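# Shelve shaker and pepper bottle, close cabinet's left door

## Task

Put the spice shaker and the pepper bottle upright inside the cabinet mounted above the worktop, then close that cabinet's left door, and finish with no part of the robot in contact with the door.

## Robot and tools

Robot: two arms, left_arm and right_arm, each with six joints and a gripper. Calibrated bases in the scene frame: left_arm at (-0.035, +0.315, 0) m, right_arm at (-0.016, -0.321, 0) m, both nearly unrotated, +z up. Scene frame: origin at table-top height midway between the nominal bases, +x out over the table, +y toward left_arm (arm names do not match image sides). Each arm reports its hand pose, velocities and targets, and its wrist camera pose, in its own base frame. Printed hand positions may be off by a few cm, more at long reach.

Joint order, used in every row and every per-joint list: waist, elbow, wrist yaw, shoulder, wrist pitch, wrist roll. This is not base-to-tip order; rely only on it. Stated ranges (rad): waist -2.880..2.880, shoulder 0.000..3.142, elbow 0.000..3.019, wrist pitch -1.693..1.571, wrist yaw -1.571..1.571, wrist roll -2.094..2.094; true ends can differ by up to 0.084.

A row is 14 numbers in [-1, 1]: left_arm's six joint values then its opening, then the same seven for right_arm, always all 14 even if one arm is idle. Joint values are scaled offsets, not poses: they are added to the Joint targets that held when the action (or the move) began, not to the previous row. A value of 1.0 equals 2.811 rad for waist and shoulder, 2.53 for elbow, 2.575 for wrist pitch, 8.12 for wrist yaw, 9.528 for wrist roll. Sending 0 for a joint re-commands its current target; repeating a nonzero offset in a new action moves it further. Opening is absolute: +1 fully open, -1 closed; between those the fingers go to where grip_measured reads that value. To keep a gripper unchanged, resend its current command (0 means half-closed, not 'no change').

execute_actions(actions, cameras): actions is a list of actions; each action is a table of up to 15 rows, one per 1/30 s step, the last row repeated to fill 15 steps. An empty list just returns state and images. An action pushing any joint more than 0.084 rad beyond its range is rejected for both arms; a malformed action, or a bad first action, rejects the whole call. cameras selects images: omitted/null/["all"] gives all, [] none; unknown names invalidate the call.

move(target, speed, blend, opening_speed, blocking, cameras): target is one 14-number row, or a list of up to 15 rows, every row an offset from the same starting Joint targets. All joints move in sync along joint paths (gripper traces a curve), no obstacle avoidance, at least 0.5 s, capped at 10 s total. speed: rad/s for the joint with farthest to go, 0.01 to 12.57, default 0.5, one value or one per target. blend: rad corner rounding for lists, default 0. opening_speed: rate of the opening command per second, at least 0.2; use a slow value to close on fragile items. blocking=false returns after about 0.5 s while the move continues. The result adds a 'move:' line: done, off_target (resting more than 0.035 rad away), moving, held or fault, plus limits=held if steps were withheld. Neither done nor off_target tells you about contact.

wait(seconds 0..10): let the scene run holding commands; a running move continues. stop(): brake the current move (needs distance). zoom_image(camera, region): camera is cam_left_wrist or cam_right_wrist, region [x0, y0, x1, y1] pixels, at most 504x504, from that camera's latest image. finished_scene(scene): ends the current scene, given its number; irreversible.

Results: end_effector_position (m) and end_effector_quat_wxyz in the arm's base frame; the point lies between the pads, about 1 cm behind the fingertips; fingers point along gripper +z and close along its y. Joint positions and Joint velocities: per arm, six joints (rad, rad/s) then pad gap (m; 0.094 fully open). 'within noise' marks still arms. Joint targets: the base for your next offsets. grip_measured: finger opening on the command scale, up to about 2.7 mm wide when empty; it tracks the command right up to the force limit, so contact does not show. 'joint sent to its limit' means a joint was clipped at its end; absence of it proves nothing. 'joint command not followed': the clearance check altered targets. Joint torques: total drive output incl. gravity, with per-arm offsets and noise; entries 2 and 5 wrap at ±28 N m. MOTOR HOT appears at 85 °C; at 100 °C that arm goes limp for 30-60 s or more (OVER-TEMPERATURE FAULT), possibly without warning. Holding loads, stretching out or pushing against something unreachable heats motors.

Motion limits: each target stays within a fixed lead of the measured angle (0.716 waist/shoulder, 0.645 elbow, 0.69 wrist pitch, 1.84 wrist yaw, 3.24 wrist roll), and targets placing the gripper over 110 mm from its current spot are scaled back, so big motions take several actions. Tiny turns may not start. If an arm is stuck pressing or dragged, command its targets back past its measured positions.

Cameras: cam_left_wrist and cam_right_wrist, 896x504, pinhole with radial distortion; calibration lines give K, D and T_world_to_cam (wrist cameras relative to their arm's base), with small errors; images during motion may lag.

Avoid: dropping objects, opening the grip while an object still moves, slamming the door, hard hits or strong pushes, arms colliding or one gripper closing on the other's fingers (can fail the scene), and anything falling or being left off the table. Objects may occasionally get nudged by outside pushes; check they stay upright.

Each tool is called after "Emit:" as name(argument=value, ...), one argument or row to a line, values as JSON.

## Session

Emit:
execute_actions(
  actions=[],
)

Scene clock: 0.00 s.
left_arm: end_effector_position=(+0.8319, +0.3666, +0.1923) grip_measured=+1.000 end_effector_quat_wxyz=(+0.614, -0.565, +0.532, +0.147) | right_arm: end_effector_position=(+0.3306, +0.1896, +0.3872) grip_measured=+1.000 end_effector_quat_wxyz=(-0.426, +0.760, -0.437, -0.222)
Joint names: [waist, elbow, wrist yaw, shoulder, wrist pitch, wrist roll]
Joint positions: left_arm=[0.287 2.104 -0.742 2.366 -0.018 -0.773 0.094] | right_arm=[0.138 1.273 -0.978 1.149 -1.423 -1.816 0.094]
Joint velocities: within noise
Joint torques (N m): no reading
Motor temperatures (°C): left_arm=[29 26 24 29 26 25 25] | right_arm=[24 25 27 25 27 23 25]
Heat: left arm: hottest waist 29 °C; right arm: hottest wrist pitch 27 °C.
Joint targets: left_arm=[0.287 2.124 -0.742 2.383 -0.016 -0.773] | right_arm=[0.138 1.300 -0.978 1.149 -1.421 -1.815]
Tool commands: left_gripper/opening=+1.0 right_gripper/opening=+1.0

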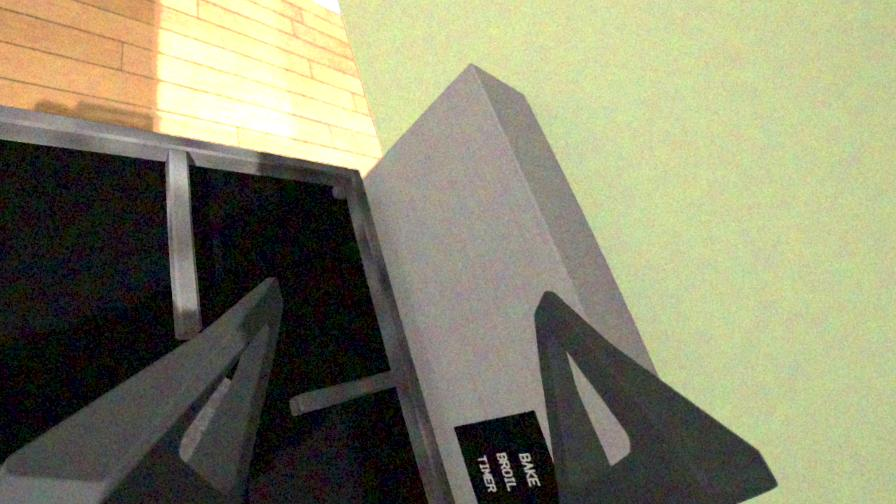

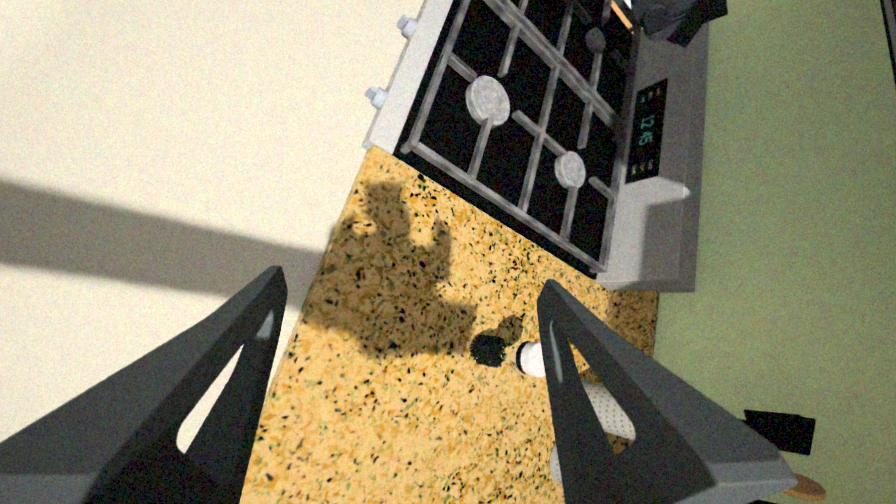

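Emit:
move(
  target=[0,0,0,0,0,0,1, 0,0,0,-0.1067,0,0,1],
  cameras=["cam_right_wrist"],
)

Emit:
move(
  target=[0,0,0,0,0,0,1, 0,0.12,0,0,0,0,1],
  cameras=["cam_right_wrist"],
)

Emit:
move(
  target=[0,0,0,0,0,0,1, 0,0,0.12,0,0.5,0,1],
  cameras=["cam_right_wrist"],
)

Scene clock: 2.37 s.
left_arm: end_effector_position=(+0.8319, +0.3666, +0.1923) grip_measured=+1.000 end_effector_quat_wxyz=(+0.614, -0.565, +0.532, +0.147) | right_arm: end_effector_position=(+0.2390, +0.1768, +0.4750) grip_measured=+1.000 end_effector_quat_wxyz=(-0.503, +0.776, -0.363, -0.114)
Joint positions: left_arm=[0.287 2.104 -0.742 2.366 -0.018 -0.773 0.094] | right_arm=[0.138 1.273 -0.978 0.844 -1.423 -1.816 0.094]
Joint torques (N m): left_arm=[1.26 12.66 -0.12 -20.01 1.5 0.16] | right_arm=[0.15 13.08 -0.59 -1.14 1.16 0.15]
Heat: left arm: hottest shoulder 30 °C; right arm: hottest wrist pitch 27 °C.
Joint targets: left_arm=[0.287 2.124 -0.742 2.383 -0.016 -0.773] | right_arm=[0.138 1.300 -0.978 0.849 -1.421 -1.815]
move: done
cam_right_wrist: T_world_to_cam=[[0.571826, 0.234698, 0.786086, -0.562577], [0.420964, -0.906378, -0.0356112, 0.0964233], [0.704133, 0.351278, -0.61709, 0.189275], [0, 0, 0, 1]] pos_world=[0.147831, 0.152943, 0.562468]

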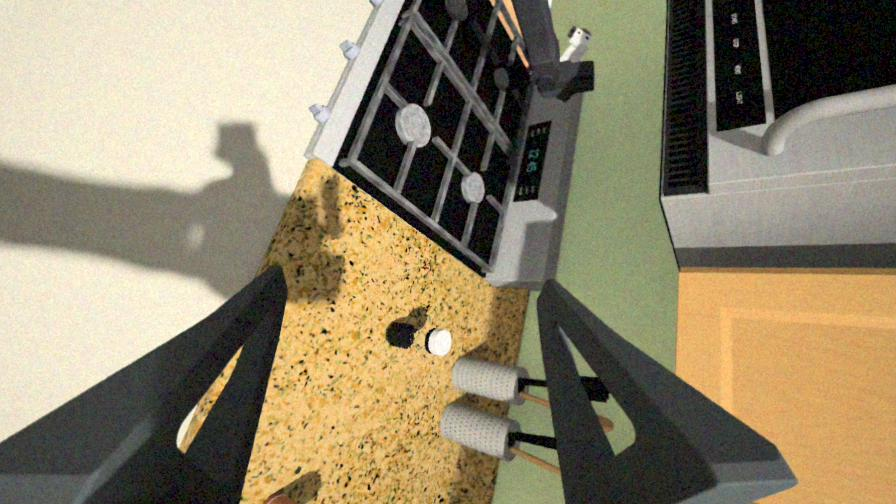

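Scene clock: 3.50 s.
left_arm: end_effector_position=(+0.8319, +0.3666, +0.1923) grip_measured=+1.000 end_effector_quat_wxyz=(+0.614, -0.565, +0.532, +0.147) | right_arm: end_effector_position=(+0.2175, +0.1738, +0.5986) grip_measured=+1.000 end_effector_quat_wxyz=(-0.564, +0.775, -0.286, -0.011)
Joint positions: left_arm=[0.287 2.104 -0.742 2.366 -0.018 -0.773 0.094] | right_arm=[0.138 1.56 -0.978 0.846 -1.423 -1.816 0.094]
Joint torques (N m): left_arm=[1.2 12.64 -0.1 -19.9 1.46 0.17] | right_arm=[-0.38 13.26 -0.49 0.44 1.39 0.16]
Heat: left arm: hottest shoulder 31 °C; right arm: hottest wrist pitch 27 °C.
Joint targets: left_arm=[0.287 2.124 -0.742 2.383 -0.016 -0.773] | right_arm=[0.138 1.604 -0.978 0.849 -1.421 -1.815]
move: off_target (right_arm); right_arm: the elbow is farthest, 0.043 rad from its target
cam_right_wrist: T_world_to_cam=[[0.328625, 0.200882, 0.92285, -0.669822], [0.419311, -0.906572, 0.0480226, 0.0574593], [0.846277, 0.371179, -0.382154, 0.106682], [0, 0, 0, 1]] pos_world=[0.105744, 0.147048, 0.656155]

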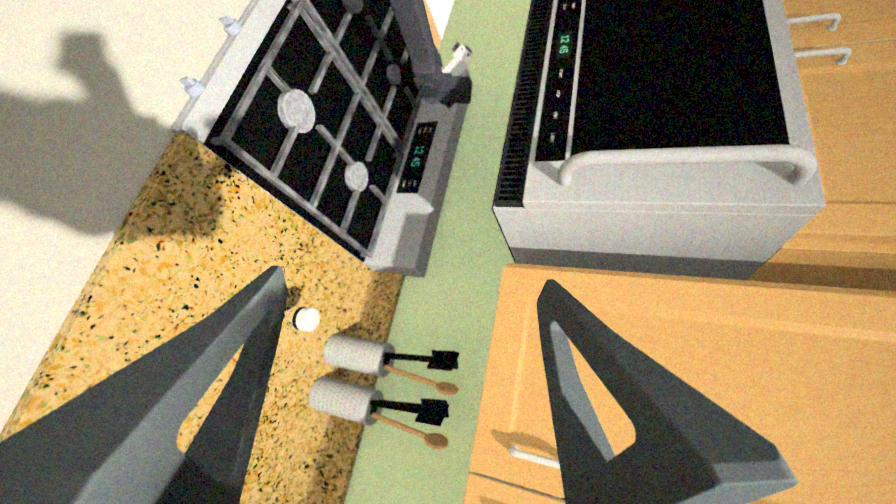

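Scene clock: 6.73 s.
left_arm: end_effector_position=(+0.8319, +0.3666, +0.1923) grip_measured=+1.000 end_effector_quat_wxyz=(+0.614, -0.565, +0.532, +0.147) | right_arm: end_effector_position=(+0.3152, +0.0448, +0.8407) grip_measured=+1.000 end_effector_quat_wxyz=(+0.587, -0.402, +0.267, -0.650)
Joint positions: left_arm=[0.287 2.104 -0.742 2.366 -0.018 -0.773 0.094] | right_arm=[0.138 1.56 -0.008 0.846 -0.15 -1.816 0.094]
Joint torques (N m): left_arm=[1.26 12.63 -0.12 -19.9 1.44 0.18] | right_arm=[0.5 13.27 0.25 -0.38 2.13 0.16]
Heat: left arm: hottest shoulder 32 °C; right arm: hottest elbow 27 °C.
Joint targets: left_arm=[0.287 2.124 -0.742 2.383 -0.016 -0.773] | right_arm=[0.138 1.604 -0.004 0.849 -0.133 -1.815]
move: off_target (right_arm); right_arm: the elbow is farthest, 0.044 rad from its target
cam_right_wrist: T_world_to_cam=[[-0.593766, 0.28182, 0.753671, -0.470107], [-0.594157, -0.785195, -0.174488, 0.388945], [0.542604, -0.551404, 0.633667, -0.552484], [0, 0, 0, 1]] pos_world=[0.251741, 0.133241, 0.772263]

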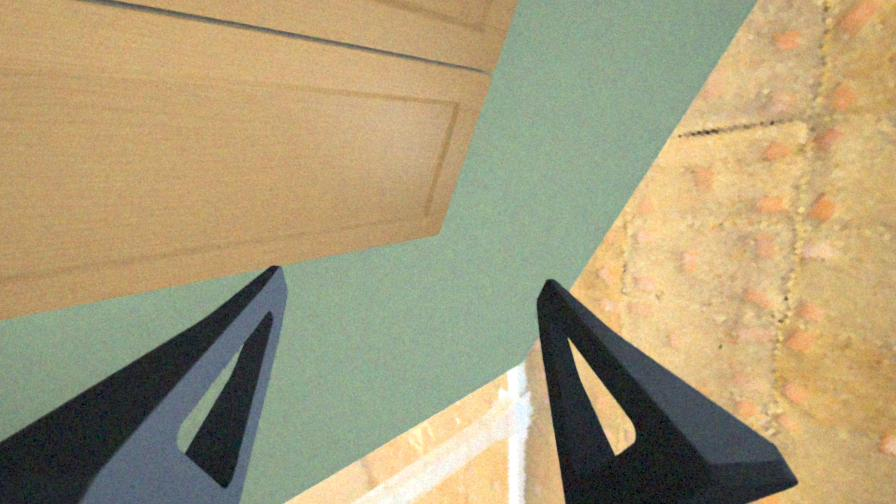

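Emit:
move(
  target=[0,0,0,0,0,0,1, 0.021,-0.499,0,-0.132,0.395,0.1905,1],
  speed=0.8,
  cameras=["cam_right_wrist"],
)

Scene clock: 12.10 s.
left_arm: end_effector_position=(+0.8319, +0.3666, +0.1923) grip_measured=+1.000 end_effector_quat_wxyz=(+0.614, -0.565, +0.532, +0.147) | right_arm: end_effector_position=(+0.2771, +0.0519, +0.4762) grip_measured=+1.000 end_effector_quat_wxyz=(+0.908, -0.043, +0.409, +0.080)
Joint positions: left_arm=[0.287 2.104 -0.742 2.366 -0.018 -0.773 0.094] | right_arm=[0.182 0.345 -0.008 0.489 0.869 -0.01 0.094]
Joint torques (N m): left_arm=[1.32 12.63 -0.11 -19.96 1.5 0.18] | right_arm=[2.32 11.21 0.11 0.21 1.58 0.15]
Motor temperatures (°C): left_arm=[29 28 24 34 26 24 25] | right_arm=[23 28 27 25 27 23 25]
Heat: left arm: hottest shoulder 34 °C; right arm: hottest elbow 28 °C.
Joint targets: left_arm=[0.287 2.124 -0.742 2.383 -0.016 -0.773] | right_arm=[0.197 0.342 -0.004 0.478 0.883 -0.001]
move: done
cam_right_wrist: T_world_to_cam=[[0.0537271, -0.996248, 0.0678507, -0.00653302], [-0.0227293, -0.0691514, -0.997347, 0.504666], [0.998297, 0.0520424, -0.0263593, -0.140176], [0, 0, 0, 1]] pos_world=[0.151759, 0.0356849, 0.500076]

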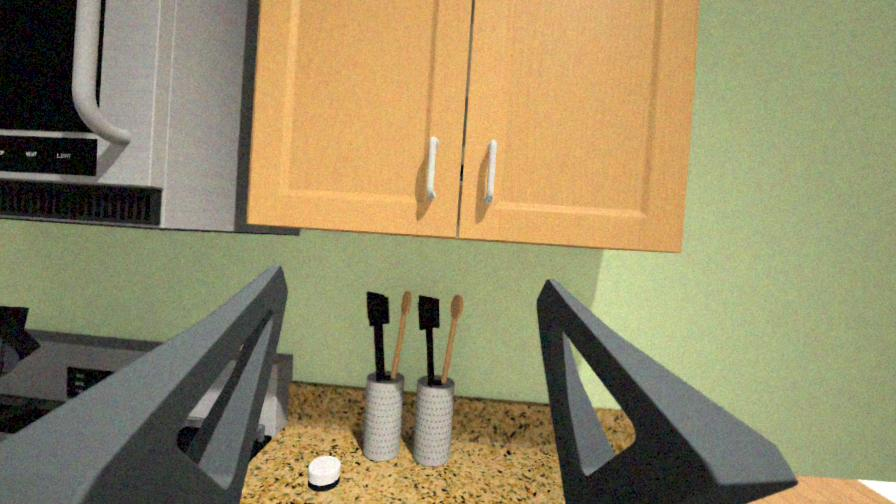

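Emit:
zoom_image(
  camera="cam_right_wrist",
  region=[240, 120, 640, 504],
)

Emit:
move(
  target=[0,0,0,0,0,0,1, 0,0,0,-0.05,-0.24,0,1],
  speed=0.8,
  cameras=["cam_right_wrist"],
)

Scaled by 1.260 (camera's finer frame: 1280x720).

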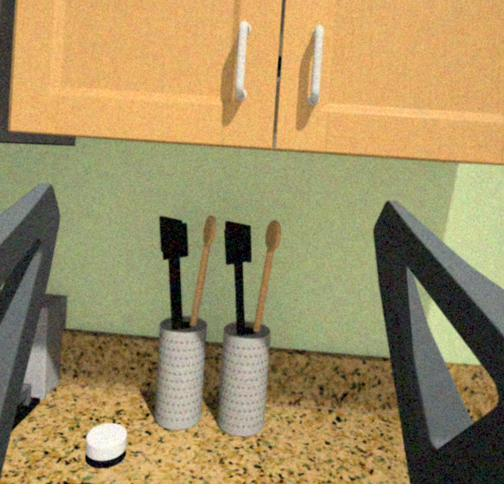

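Scene clock: 13.77 s.
left_arm: end_effector_position=(+0.8319, +0.3666, +0.1923) grip_measured=+1.000 end_effector_quat_wxyz=(+0.614, -0.565, +0.532, +0.147) | right_arm: end_effector_position=(+0.3032, +0.0569, +0.3874) grip_measured=+1.000 end_effector_quat_wxyz=(+0.792, -0.061, +0.603, +0.071)
Joint positions: left_arm=[0.287 2.104 -0.742 2.366 -0.018 -0.773 0.094] | right_arm=[0.183 0.345 -0.008 0.35 0.274 -0.01 0.094]
Joint torques (N m): left_arm=[1.38 12.63 -0.11 -19.96 1.48 0.17] | right_arm=[1.44 11.79 0.14 0.5 1.42 0.2]
Heat: left arm: hottest shoulder 34 °C; right arm: hottest elbow 28 °C.
Joint targets: left_arm=[0.287 2.124 -0.742 2.383 -0.016 -0.773] | right_arm=[0.198 0.342 -0.004 0.337 0.266 0.000]
move: done
cam_right_wrist: T_world_to_cam=[[0.0964488, -0.988507, 0.116413, -0.0291761], [-0.450335, -0.147641, -0.880568, 0.505928], [0.887635, 0.032505, -0.459399, 0.0335845], [0, 0, 0, 1]] pos_world=[0.20084, 0.044763, 0.464329]

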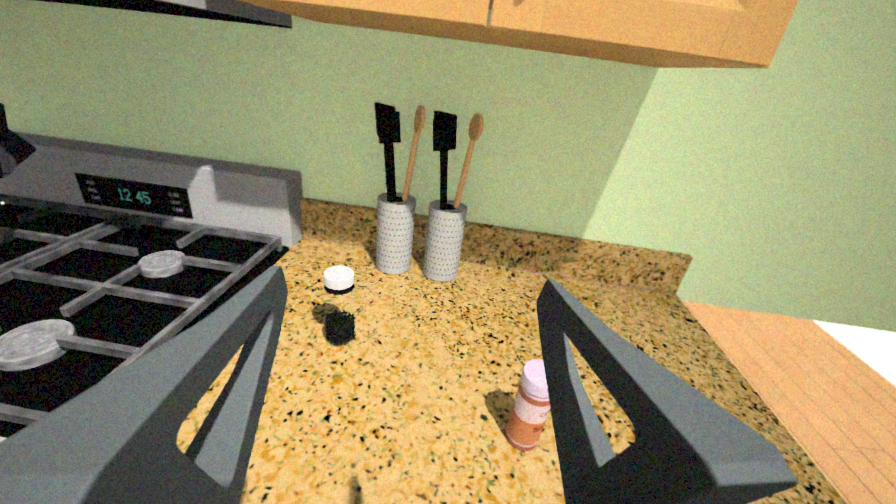

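Emit:
zoom_image(
  camera="cam_right_wrist",
  region=[260, 240, 460, 400],
)

Emit:
zoom_image(
  camera="cam_right_wrist",
  region=[460, 330, 620, 490],
)

Scaled by 2.520 (camera's finer frame: 1280x720).

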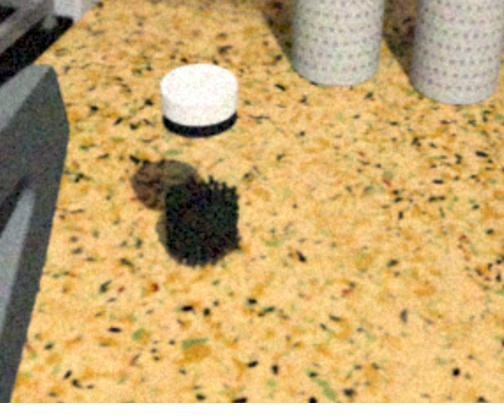

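Scaled by 3.150 (camera's finer frame: 1280x720).

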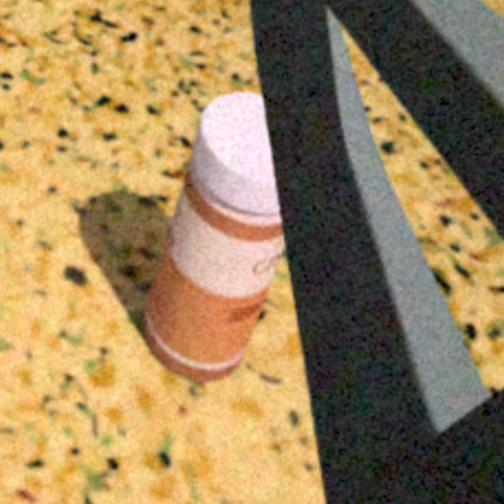

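Emit:
move(
  target=[0,0,0,0,0,0,1, 0.05,0.15,0,0.12,-0.14,0,1],
  speed=0.8,
  cameras=["cam_right_wrist"],
)

Emit:
move(
  target=[0,0,0,0,0,0,1, -0.1,0.0,0,0.0,0,0,1],
  speed=0.8,
  cameras=["cam_right_wrist"],
)

Scene clock: 15.27 s.
left_arm: end_effector_position=(+0.8319, +0.3666, +0.1923) grip_measured=+1.000 end_effector_quat_wxyz=(+0.614, -0.565, +0.532, +0.147) | right_arm: end_effector_position=(+0.3716, +0.1257, +0.3942) grip_measured=+1.000 end_effector_quat_wxyz=(+0.666, -0.125, +0.727, +0.108)
Joint positions: left_arm=[0.287 2.104 -0.742 2.366 -0.018 -0.773 0.094] | right_arm=[0.324 0.661 -0.007 0.663 -0.086 -0.01 0.094]
Joint torques (N m): left_arm=[1.44 12.63 -0.11 -19.84 1.46 0.18] | right_arm=[0.67 17.94 0.11 -0.09 1.5 0.23]
Heat: left arm: hottest shoulder 35 °C; right arm: hottest elbow 28 °C.
Joint targets: left_arm=[0.287 2.124 -0.742 2.383 -0.016 -0.773] | right_arm=[0.338 0.721 -0.004 0.675 -0.095 -0.001]
move: off_target (right_arm); right_arm: the elbow is farthest, 0.061 rad from its target
cam_right_wrist: T_world_to_cam=[[0.278316, -0.950398, 0.138863, -0.0497507], [-0.6895, -0.298345, -0.659985, 0.573805], [0.668678, 0.0879387, -0.738334, 0.158057], [0, 0, 0, 1]] pos_world=[0.303796, 0.110009, 0.50231]

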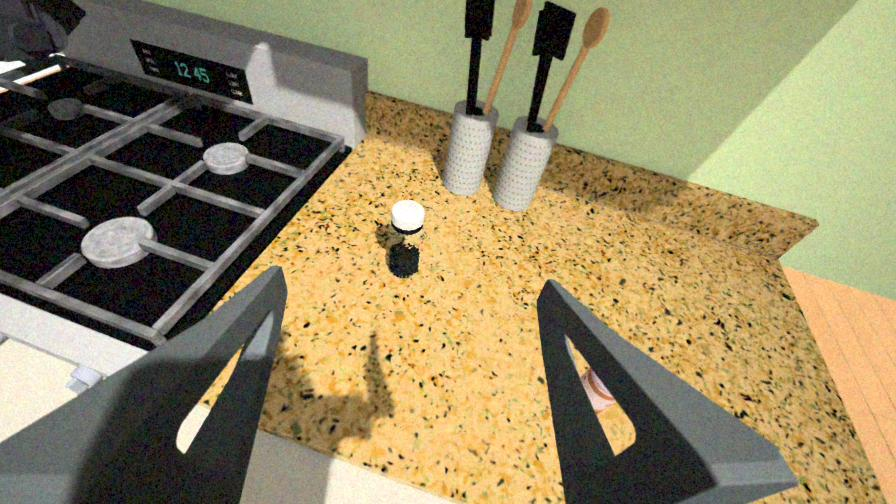

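Scene clock: 16.17 s.
left_arm: end_effector_position=(+0.8319, +0.3666, +0.1923) grip_measured=+1.000 end_effector_quat_wxyz=(+0.614, -0.565, +0.532, +0.147) | right_arm: end_effector_position=(+0.3913, +0.0273, +0.3941) grip_measured=+1.000 end_effector_quat_wxyz=(+0.674, -0.030, +0.737, +0.022)
Joint positions: left_arm=[0.287 2.104 -0.742 2.366 -0.018 -0.773 0.094] | right_arm=[0.069 0.661 -0.005 0.663 -0.087 -0.008 0.094]
Joint torques (N m): left_arm=[1.32 12.68 -0.11 -20.07 1.46 0.17] | right_arm=[-0.26 17.98 0 -0.03 1.4 0.14]
Heat: left arm: hottest shoulder 35 °C; right arm: hottest elbow 29 °C.
Joint targets: left_arm=[0.287 2.124 -0.742 2.383 -0.016 -0.773] | right_arm=[0.057 0.721 -0.004 0.675 -0.095 -0.001]
move: off_target (right_arm); right_arm: the elbow is farthest, 0.060 rad from its target
cam_right_wrist: T_world_to_cam=[[0.0270985, -0.990071, 0.13793, -0.0488881], [-0.743044, -0.112251, -0.659761, 0.573769], [0.668693, -0.0846097, -0.738709, 0.158271], [0, 0, 0, 1]] pos_world=[0.321826, 0.0293946, 0.502209]

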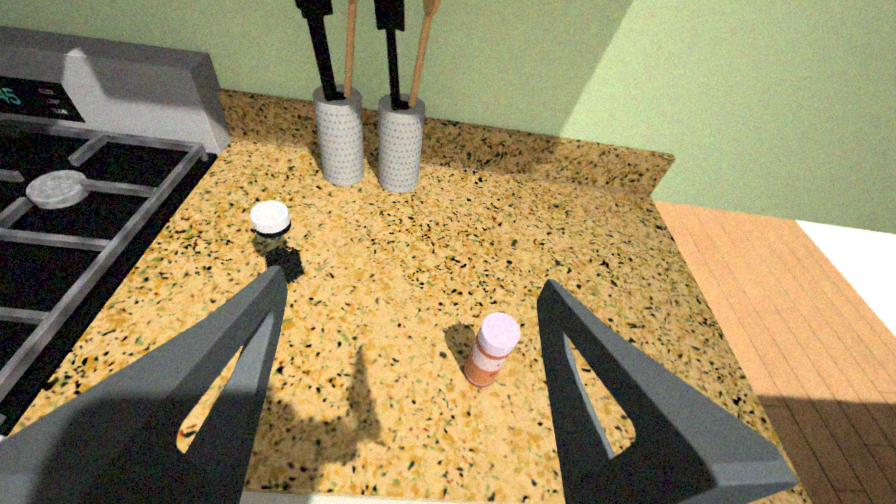

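Emit:
zoom_image(
  camera="cam_right_wrist",
  region=[220, 180, 340, 300],
)

Scaled by 4.200 (camera's finer frame: 1280x720).

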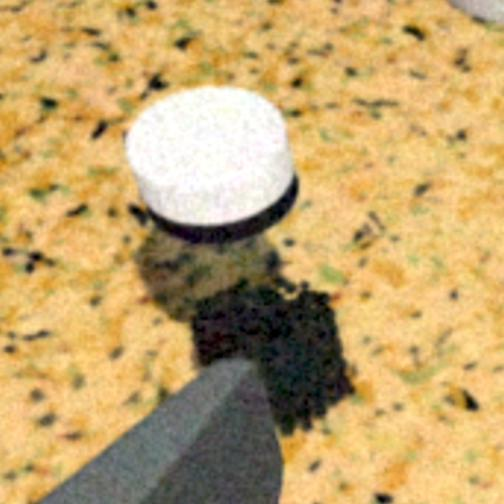

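Emit:
move(
  target=[0.071,-0.496,0.0914,-0.3415,0.129,0.081,1, 0.0345,0.347,0,0.2295,-0.057,0,1],
  speed=0.8,
)

Scene clock: 21.03 s.
left_arm: end_effector_position=(+0.5324, +0.2771, +0.2581) grip_measured=+1.000 end_effector_quat_wxyz=(+0.599, -0.192, +0.764, +0.144) | right_arm: end_effector_position=(+0.6004, +0.0853, +0.5991) grip_measured=+1.000 end_effector_quat_wxyz=(+0.704, -0.055, +0.707, +0.048)
Joint positions: left_arm=[0.48 0.882 -0.002 1.427 0.302 -0.011 0.094] | right_arm=[0.14 1.535 -0.005 1.306 -0.234 -0.008 0.094]
Joint torques (N m): left_arm=[1.79 8.94 0.07 -9.47 2.14 0.22] | right_arm=[1.14 17.83 -0.01 -10.05 1.55 0.21]
Heat: left arm: hottest shoulder 36 °C; right arm: hottest elbow 30 °C.
Joint targets: left_arm=[0.487 0.870 0.000 1.422 0.316 -0.001] | right_arm=[0.154 1.599 -0.004 1.320 -0.242 -0.001]
move: off_target (right_arm); right_arm: the elbow is farthest, 0.064 rad from its target
cam_left_wrist: T_world_to_cam=[[0.425541, -0.888421, 0.172117, -0.039835], [-0.708398, -0.445389, -0.547541, 0.662892], [0.563105, 0.111074, -0.818886, 0.0057591], [0, 0, 0, 1]] pos_world=[0.4833, 0.259215, 0.374533]
cam_right_wrist: T_world_to_cam=[[0.0865892, -0.987196, 0.133964, -0.059116], [-0.675186, -0.157028, -0.72074, 0.870408], [0.732548, -0.0280422, -0.680137, 0.0965902], [0, 0, 0, 1]] pos_world=[0.522049, 0.0810278, 0.700953]

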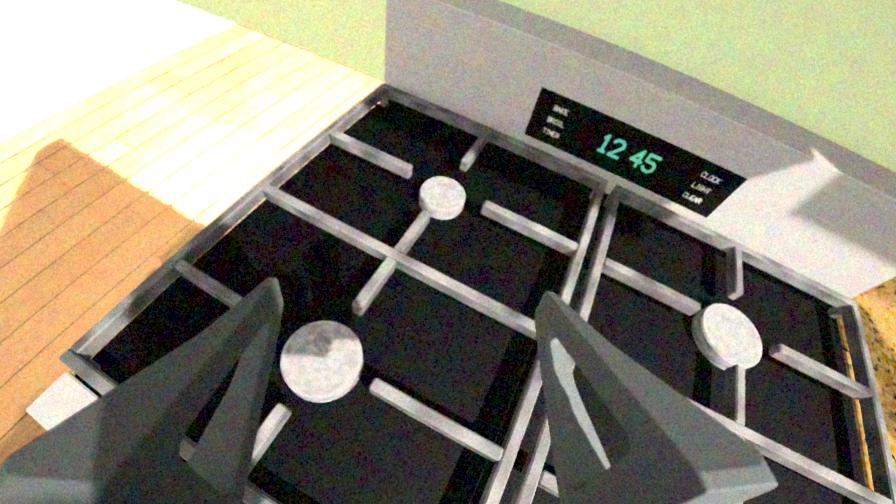

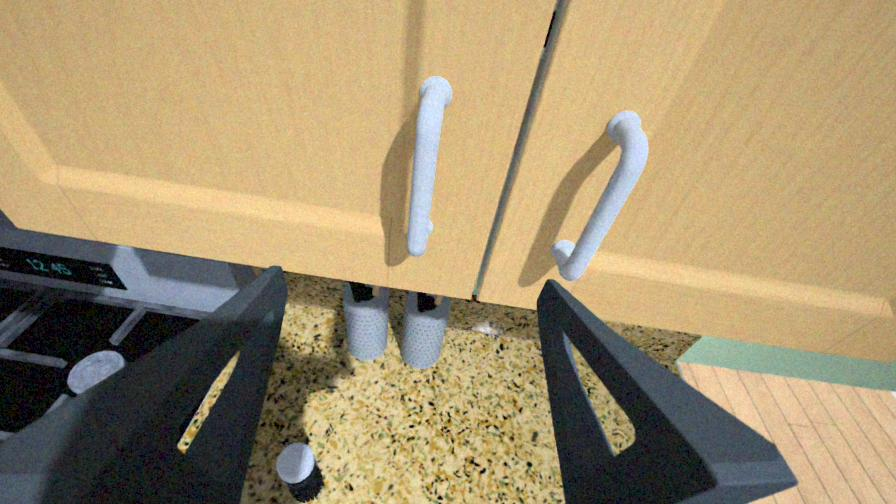

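Emit:
move(
  target=[0,0,0,0,0,0,1, 0,0.078,0,0.066,-0.003,0,-0.2],
  speed=0.3,
  cameras=["cam_right_wrist"],
)

Scene clock: 22.80 s.
left_arm: end_effector_position=(+0.5324, +0.2771, +0.2580) grip_measured=+1.000 end_effector_quat_wxyz=(+0.599, -0.192, +0.764, +0.144) | right_arm: end_effector_position=(+0.6703, +0.0952, +0.6040) grip_measured=-0.197 end_effector_quat_wxyz=(+0.705, -0.054, +0.706, +0.048)
Joint positions: left_arm=[0.48 0.882 -0.002 1.427 0.302 -0.01 0.094] | right_arm=[0.14 1.734 -0.005 1.493 -0.242 -0.008 0.038]
Joint torques (N m): left_arm=[1.9 8.88 0.07 -9.52 2.18 0.2] | right_arm=[0.91 17.72 0.04 -13.1 1.61 0.19]
Heat: left arm: hottest shoulder 35 °C; right arm: hottest elbow 30 °C.
Joint targets: left_arm=[0.487 0.869 0.000 1.422 0.317 -0.001] | right_arm=[0.154 1.796 -0.004 1.505 -0.249 -0.001]
move: off_target (right_arm); right_arm: the elbow is farthest, 0.062 rad from its target
cam_right_wrist: T_world_to_cam=[[0.0860806, -0.987269, 0.133751, -0.0556402], [-0.672785, -0.156619, -0.72307, 0.922506], [0.734813, -0.0277436, -0.677702, 0.0459962], [0, 0, 0, 1]] pos_world=[0.591639, 0.0908263, 0.70565]

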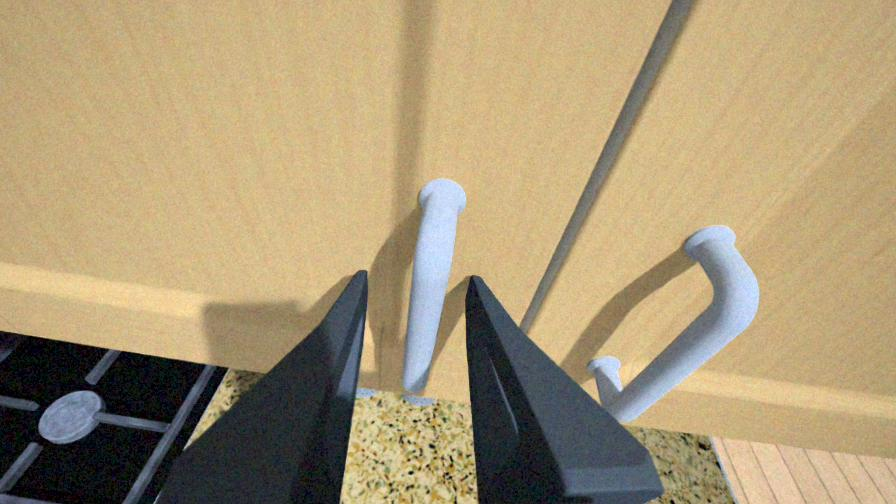

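Emit:
move(
  target=[0,0,0,0,0,0,1, 0,0,0,0,0,0,-0.86],
  opening_speed=0.5,
  cameras=["cam_right_wrist"],
)

Scene clock: 24.50 s.
left_arm: end_effector_position=(+0.5324, +0.2771, +0.2580) grip_measured=+1.000 end_effector_quat_wxyz=(+0.599, -0.192, +0.764, +0.144) | right_arm: end_effector_position=(+0.6704, +0.0944, +0.6040) grip_measured=-0.803 end_effector_quat_wxyz=(+0.705, -0.053, +0.706, +0.047)
Joint positions: left_arm=[0.48 0.882 -0.002 1.427 0.302 -0.01 0.094] | right_arm=[0.14 1.734 -0.001 1.493 -0.242 -0.007 0.009]
Joint torques (N m): left_arm=[1.85 8.88 0.06 -9.52 2.11 0.22] | right_arm=[1.2 17.78 -0.14 -13.45 1.68 0.18]
Heat: left arm: hottest shoulder 35 °C; right arm: hottest elbow 31 °C.
Joint targets: left_arm=[0.487 0.870 0.000 1.422 0.317 -0.001] | right_arm=[0.154 1.796 -0.004 1.505 -0.249 0.000]
move: off_target (right_arm); right_arm: the elbow is farthest, 0.062 rad from its target
cam_right_wrist: T_world_to_cam=[[0.081989, -0.987763, 0.132676, -0.0529181], [-0.673496, -0.15304, -0.723175, 0.922662], [0.73463, -0.0300645, -0.677801, 0.0462992], [0, 0, 0, 1]] pos_world=[0.591735, 0.0903259, 0.705649]

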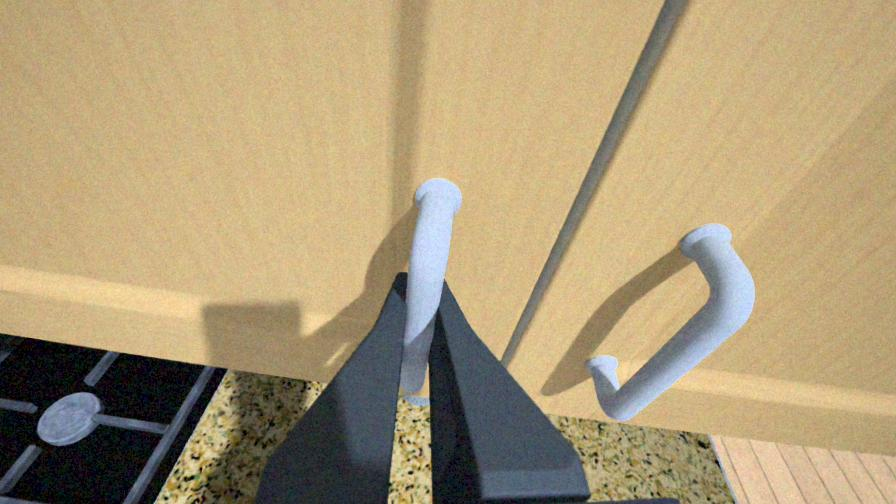

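Emit:
move(
  target=[0,0,0,0,0,0,1, 0.0439,-0.0684,0.0329,-0.0612,0.0008,0,-0.86],
  speed=0.25,
)

Scene clock: 26.83 s.
left_arm: end_effector_position=(+0.5324, +0.2771, +0.2580) grip_measured=+1.000 end_effector_quat_wxyz=(+0.599, -0.192, +0.764, +0.144) | right_arm: end_effector_position=(+0.6183, +0.1067, +0.6047) grip_measured=-0.807 end_effector_quat_wxyz=(+0.705, +0.005, +0.709, -0.011)
Joint positions: left_arm=[0.48 0.882 -0.002 1.427 0.302 -0.01 0.094] | right_arm=[0.244 1.616 0.268 1.375 -0.247 -0.007 0.009]
Joint velocities: left_arm=[-0.015 -0.046 -0.022 -0.005 0.002 -0.022 0] | right_arm=[within noise]
Joint torques (N m): left_arm=[1.67 8.92 0.06 -9.58 2.18 0.22] | right_arm=[2.67 12.52 -0.26 -15.79 1.84 0.17]
Heat: left arm: hottest shoulder 35 °C; right arm: hottest elbow 32 °C.
Joint targets: left_arm=[0.487 0.870 0.000 1.422 0.317 -0.001] | right_arm=[0.277 1.623 0.263 1.333 -0.247 0.000]
move: off_target (right_arm); right_arm: the shoulder is farthest, 0.042 rad from its target
cam_left_wrist: T_world_to_cam=[[0.425531, -0.88857, 0.171368, -0.0395845], [-0.708633, -0.444966, -0.54758, 0.662811], [0.562816, 0.111575, -0.819017, 0.00574616], [0, 0, 0, 1]] pos_world=[0.4833, 0.259114, 0.374432]
cam_right_wrist: T_world_to_cam=[[-0.0809744, -0.987645, 0.134165, 0.0631817], [-0.692916, -0.0409765, -0.719853, 0.887934], [0.716457, -0.151254, -0.681037, 0.111519], [0, 0, 0, 1]] pos_world=[0.540481, 0.115653, 0.706654]

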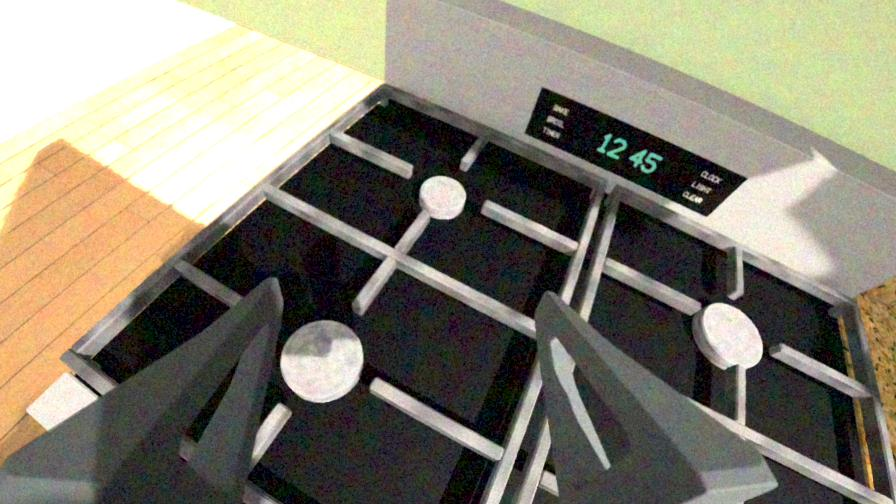

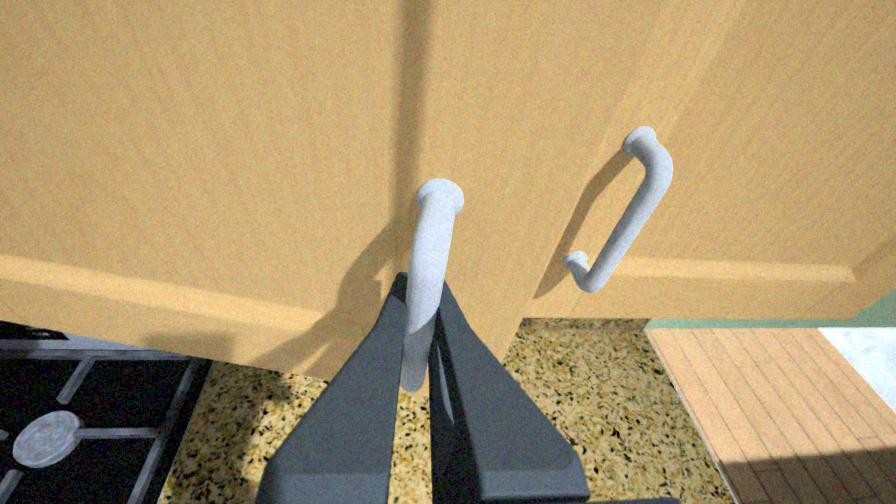

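Emit:
move(
  target=[
    [0,0,0,0,0,0,1, 0.0766,-0.0288,0.0512,-0.0293,-0.0035,0,-0.86],
    [0,0,0,0,0,0,1, 0.1571,-0.0245,0.0975,-0.0246,-0.0028,0,-0.86],
  ],
  speed=0.3,
  blend=0.05,
)

Scene clock: 30.17 s.
left_arm: end_effector_position=(+0.5324, +0.2771, +0.2580) grip_measured=+1.000 end_effector_quat_wxyz=(+0.599, -0.192, +0.764, +0.144) | right_arm: end_effector_position=(+0.4882, +0.2029, +0.6046) grip_measured=-0.810 end_effector_quat_wxyz=(+0.690, +0.134, +0.697, -0.141)
Joint positions: left_arm=[0.48 0.882 -0.002 1.427 0.302 -0.01 0.094] | right_arm=[0.685 1.536 1.077 1.286 -0.266 0.004 0.009]
Joint torques (N m): left_arm=[1.79 8.91 0.07 -9.52 2.11 0.21] | right_arm=[3.02 13.91 -0.95 -12.22 2.03 0.11]
Heat: left arm: hottest shoulder 35 °C; right arm: hottest elbow 32 °C.
Joint targets: left_arm=[0.487 0.870 0.000 1.422 0.317 -0.001] | right_arm=[0.719 1.561 1.055 1.264 -0.255 -0.001]
move: done
cam_left_wrist: T_world_to_cam=[[0.425531, -0.88857, 0.171368, -0.0395845], [-0.708633, -0.444966, -0.54758, 0.662811], [0.562816, 0.111575, -0.819017, 0.00574616], [0, 0, 0, 1]] pos_world=[0.4833, 0.259114, 0.374432]
cam_right_wrist: T_world_to_cam=[[-0.430278, -0.892314, 0.136517, 0.297582], [-0.66326, 0.209926, -0.718344, 0.735317], [0.61233, -0.399634, -0.682162, 0.321144], [0, 0, 0, 1]] pos_world=[0.419104, 0.239515, 0.706658]

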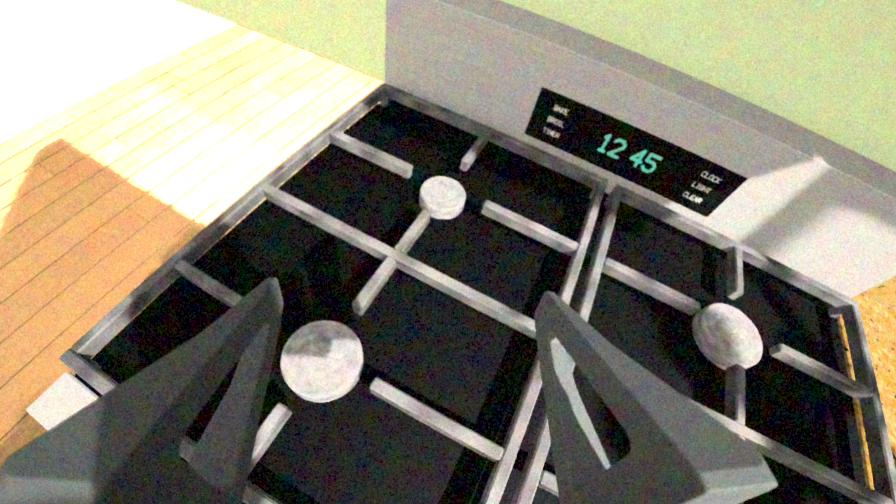

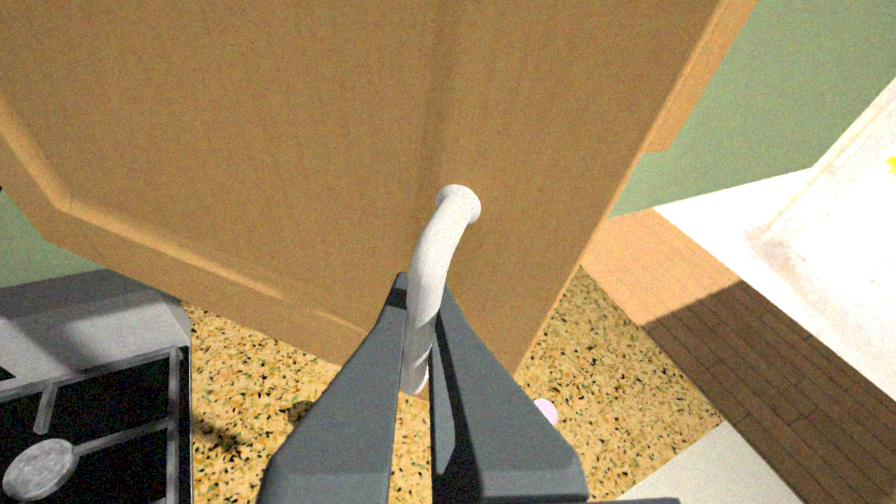

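Emit:
move(
  target=[
    [0,0,0,0,0,0,1, 0.0687,0.051,0.0484,0.0494,0.004,0,-0.86],
    [0,0,0,0,0,0,1, 0.111,0.096,0.0574,0.0882,0.0023,0,-0.86],
  ],
  speed=0.3,
  blend=0.05,
  cameras=["cam_right_wrist"],
)

Scene clock: 32.63 s.
left_arm: end_effector_position=(+0.5324, +0.2771, +0.2580) grip_measured=+1.000 end_effector_quat_wxyz=(+0.599, -0.192, +0.764, +0.144) | right_arm: end_effector_position=(+0.4355, +0.3358, +0.6029) grip_measured=-0.813 end_effector_quat_wxyz=(+0.681, +0.184, +0.683, -0.188)
Joint positions: left_arm=[0.48 0.882 -0.002 1.427 0.302 -0.01 0.094] | right_arm=[0.975 1.751 1.508 1.51 -0.253 0.005 0.009]
Joint torques (N m): left_arm=[1.85 8.91 0.08 -9.41 2.13 0.22] | right_arm=[3.96 16.03 0.5 -12.86 1.28 0.07]
Heat: left arm: hottest shoulder 35 °C; right arm: hottest elbow 32 °C.
Joint targets: left_arm=[0.487 0.870 0.000 1.422 0.317 -0.001] | right_arm=[1.031 1.804 1.521 1.512 -0.249 -0.001]
move: off_target (right_arm); right_arm: the waist is farthest, 0.056 rad from its target
cam_right_wrist: T_world_to_cam=[[-0.552973, -0.822669, 0.132045, 0.426435], [-0.620948, 0.30123, -0.72366, 0.625403], [0.555557, -0.482157, -0.677407, 0.454936], [0, 0, 0, 1]] pos_world=[0.371407, 0.381776, 0.704448]

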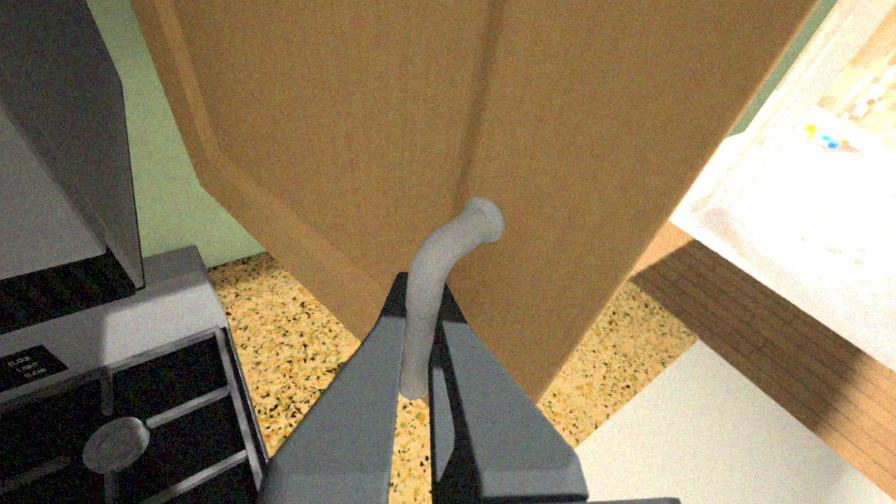

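Emit:
move(
  target=[0,0,0,0,0,0,1, -0.01,0,0,0,0,0,-0.2],
  opening_speed=1,
  cameras=["cam_right_wrist"],
)

Emit:
move(
  target=[0,0,0,0,0,0,1, 0.043,0,0.006,0,0,0,-0.2],
  cameras=["cam_right_wrist"],
)

Scene clock: 34.30 s.
left_arm: end_effector_position=(+0.5324, +0.2771, +0.2580) grip_measured=+1.000 end_effector_quat_wxyz=(+0.599, -0.192, +0.764, +0.144) | right_arm: end_effector_position=(+0.4233, +0.3482, +0.6029) grip_measured=-0.203 end_effector_quat_wxyz=(+0.683, +0.177, +0.685, -0.181)
Joint positions: left_arm=[0.48 0.882 -0.002 1.427 0.302 -0.01 0.094] | right_arm=[1.008 1.751 1.52 1.51 -0.253 0.005 0.037]
Joint torques (N m): left_arm=[1.85 8.94 0.07 -9.52 2.14 0.21] | right_arm=[0.38 16.4 0.07 -13.39 1.39 0.09]
Motor temperatures (°C): left_arm=[29 30 24 35 26 24 25] | right_arm=[24 33 27 26 27 23 25]
Heat: left arm: hottest shoulder 35 °C; right arm: hottest elbow 33 °C.
Joint targets: left_arm=[0.487 0.870 0.000 1.422 0.317 -0.001] | right_arm=[1.003 1.804 1.521 1.512 -0.249 -0.001]
move: off_target (right_arm); right_arm: the elbow is farthest, 0.053 rad from its target
cam_right_wrist: T_world_to_cam=[[-0.535213, -0.834339, 0.132008, 0.426416], [-0.627175, 0.287811, -0.723752, 0.621472], [0.565861, -0.470153, -0.677316, 0.459087], [0, 0, 0, 1]] pos_world=[0.358216, 0.392751, 0.704448]

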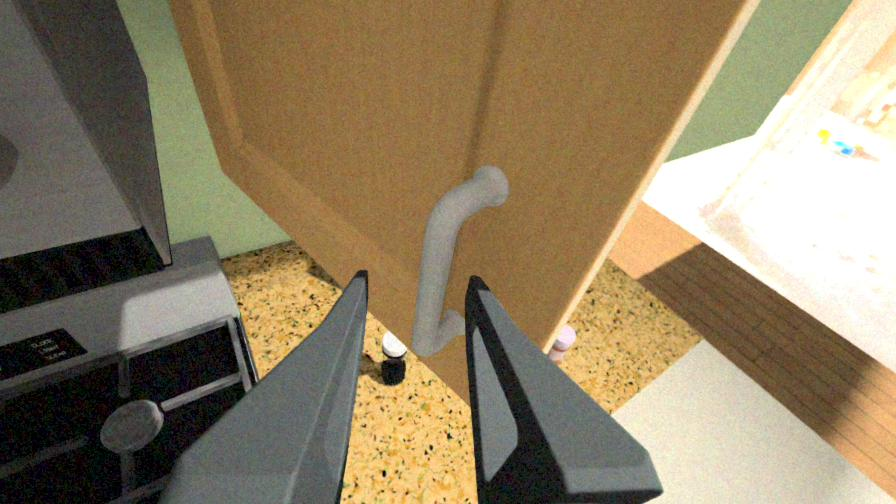

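Scene clock: 35.20 s.
left_arm: end_effector_position=(+0.5324, +0.2771, +0.2580) grip_measured=+1.000 end_effector_quat_wxyz=(+0.599, -0.192, +0.764, +0.144) | right_arm: end_effector_position=(+0.3772, +0.3888, +0.6030) grip_measured=-0.203 end_effector_quat_wxyz=(+0.690, +0.150, +0.691, -0.155)
Joint positions: left_arm=[0.48 0.882 -0.002 1.427 0.302 -0.01 0.094] | right_arm=[1.124 1.751 1.559 1.51 -0.253 0.005 0.037]
Joint torques (N m): left_arm=[1.61 8.96 0.08 -9.58 2.17 0.22] | right_arm=[0.15 16.05 0.14 -13.74 1.46 0.08]
Heat: left arm: hottest shoulder 35 °C; right arm: hottest elbow 33 °C.
Joint targets: left_arm=[0.487 0.870 0.000 1.422 0.317 -0.001] | right_arm=[1.124 1.804 1.562 1.512 -0.249 -0.001]
joint sent to its limit (right arm) — the wrist yaw, upper limit.
move: off_target (right_arm); right_arm: the elbow is farthest, 0.053 rad from its target
cam_right_wrist: T_world_to_cam=[[-0.469439, -0.873036, 0.132042, 0.425906], [-0.647215, 0.238506, -0.724036, 0.607861], [0.600617, -0.42535, -0.677006, 0.473513], [0, 0, 0, 1]] pos_world=[0.308953, 0.428261, 0.704447]

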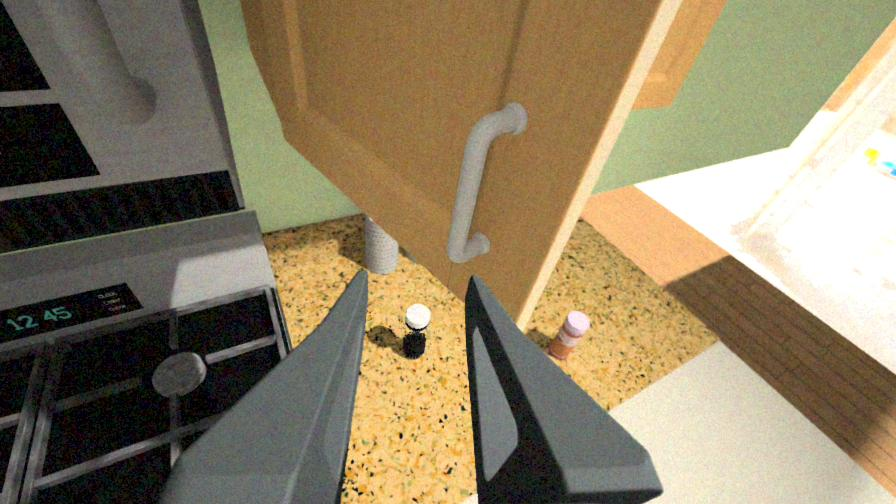

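Emit:
move(
  target=[
    [0,0,0,0,0,0,1, 0,-0.4166,-0.1308,-0.0918,0.2986,0,-0.2],
    [0,0,0,0,0,0,1, -0.4486,-0.464,-0.1924,-0.1459,0.285,0,0.6],
  ],
  speed=0.9,
)

Scene clock: 40.10 s.
left_arm: end_effector_position=(+0.5324, +0.2771, +0.2580) grip_measured=+1.000 end_effector_quat_wxyz=(+0.599, -0.192, +0.764, +0.144) | right_arm: end_effector_position=(+0.4970, -0.0661, +0.3257) grip_measured=+0.597 end_effector_quat_wxyz=(+0.709, +0.049, +0.702, -0.046)
Joint positions: left_arm=[0.48 0.882 -0.002 1.427 0.302 -0.01 0.094] | right_arm=[-0.13 0.634 0.004 1.117 0.493 0.005 0.075]
Joint torques (N m): left_arm=[1.79 8.91 0.07 -9.58 2.15 0.21] | right_arm=[0.09 10.48 -0.2 -8.41 1.58 0.01]
Heat: left arm: hottest shoulder 35 °C; right arm: hottest elbow 34 °C.
Joint targets: left_arm=[0.487 0.870 0.000 1.422 0.317 -0.001] | right_arm=[-0.137 0.630 0.000 1.102 0.485 -0.001]
move: done
cam_left_wrist: T_world_to_cam=[[0.425531, -0.88857, 0.171368, -0.0395845], [-0.708633, -0.444966, -0.54758, 0.662811], [0.562816, 0.111575, -0.819017, 0.00574616], [0, 0, 0, 1]] pos_world=[0.4833, 0.259114, 0.374432]
cam_right_wrist: T_world_to_cam=[[-0.191013, -0.974207, 0.120142, -0.0196439], [-0.680046, 0.0430763, -0.731903, 0.59914], [0.70785, -0.221505, -0.670734, -0.021387], [0, 0, 0, 1]] pos_world=[0.418829, -0.0496833, 0.426527]

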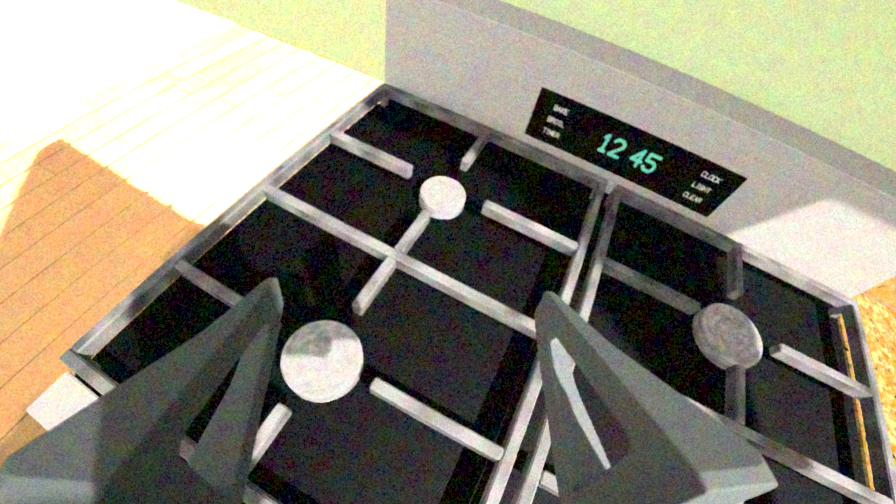

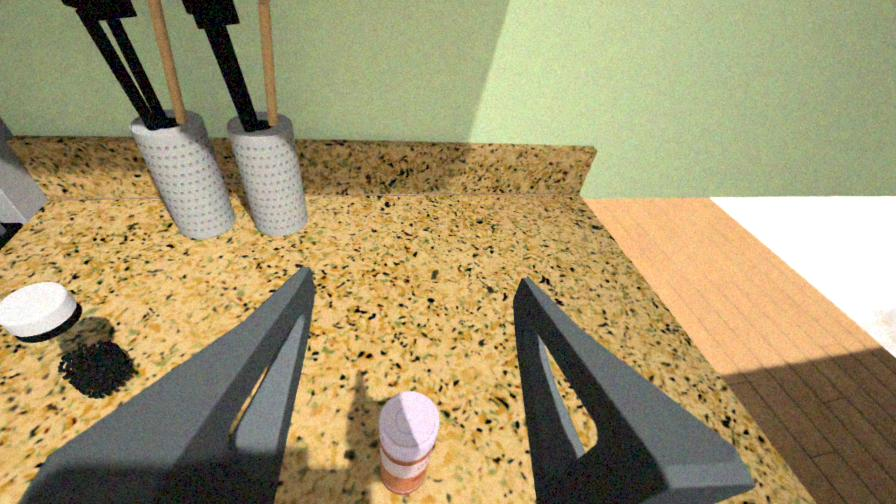

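Emit:
move(
  target=[0,0,0,0,0,0,1, -0.002,-0.045,0,0.2504,0.3126,0,0.6],
  speed=0.6,
  cameras=["cam_right_wrist"],
)

Scene clock: 42.40 s.
left_arm: end_effector_position=(+0.5324, +0.2771, +0.2580) grip_measured=+1.000 end_effector_quat_wxyz=(+0.599, -0.192, +0.764, +0.144) | right_arm: end_effector_position=(+0.5246, -0.0699, +0.1184) grip_measured=+0.597 end_effector_quat_wxyz=(+0.704, +0.049, +0.707, -0.046)
Joint positions: left_arm=[0.48 0.882 -0.002 1.427 0.302 -0.01 0.094] | right_arm=[-0.13 0.519 0.004 1.794 1.272 0.005 0.075]
Joint torques (N m): left_arm=[1.85 8.92 0.05 -9.47 2.18 0.22] | right_arm=[-0.73 4.82 -0.17 -10.34 2.47 0.1]
Heat: left arm: hottest shoulder 34 °C; right arm: hottest elbow 33 °C.
Joint targets: left_arm=[0.487 0.870 0.000 1.422 0.317 -0.001] | right_arm=[-0.143 0.516 0.000 1.806 1.290 -0.001]
move: done
cam_right_wrist: T_world_to_cam=[[-0.189748, -0.97434, 0.121072, 0.00598808], [-0.689963, 0.0445923, -0.72247, 0.470454], [0.698532, -0.220622, -0.680719, -0.174705], [0, 0, 0, 1]] pos_world=[0.447769, -0.053688, 0.220239]

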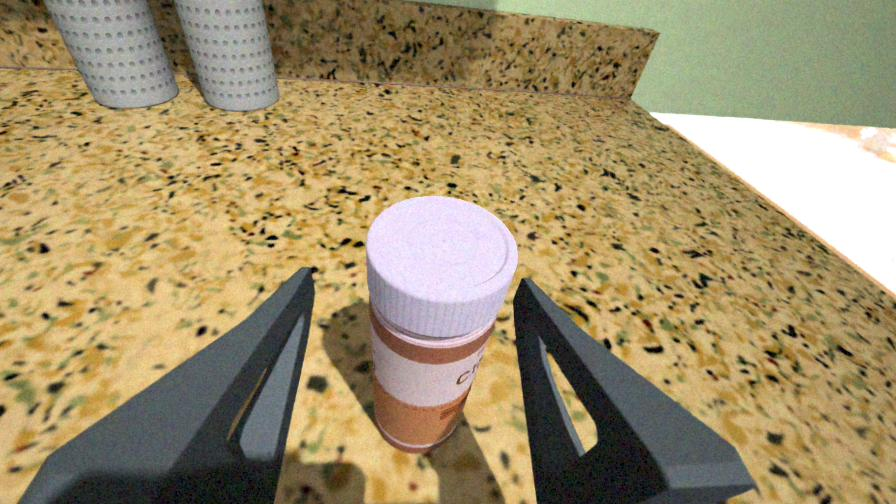

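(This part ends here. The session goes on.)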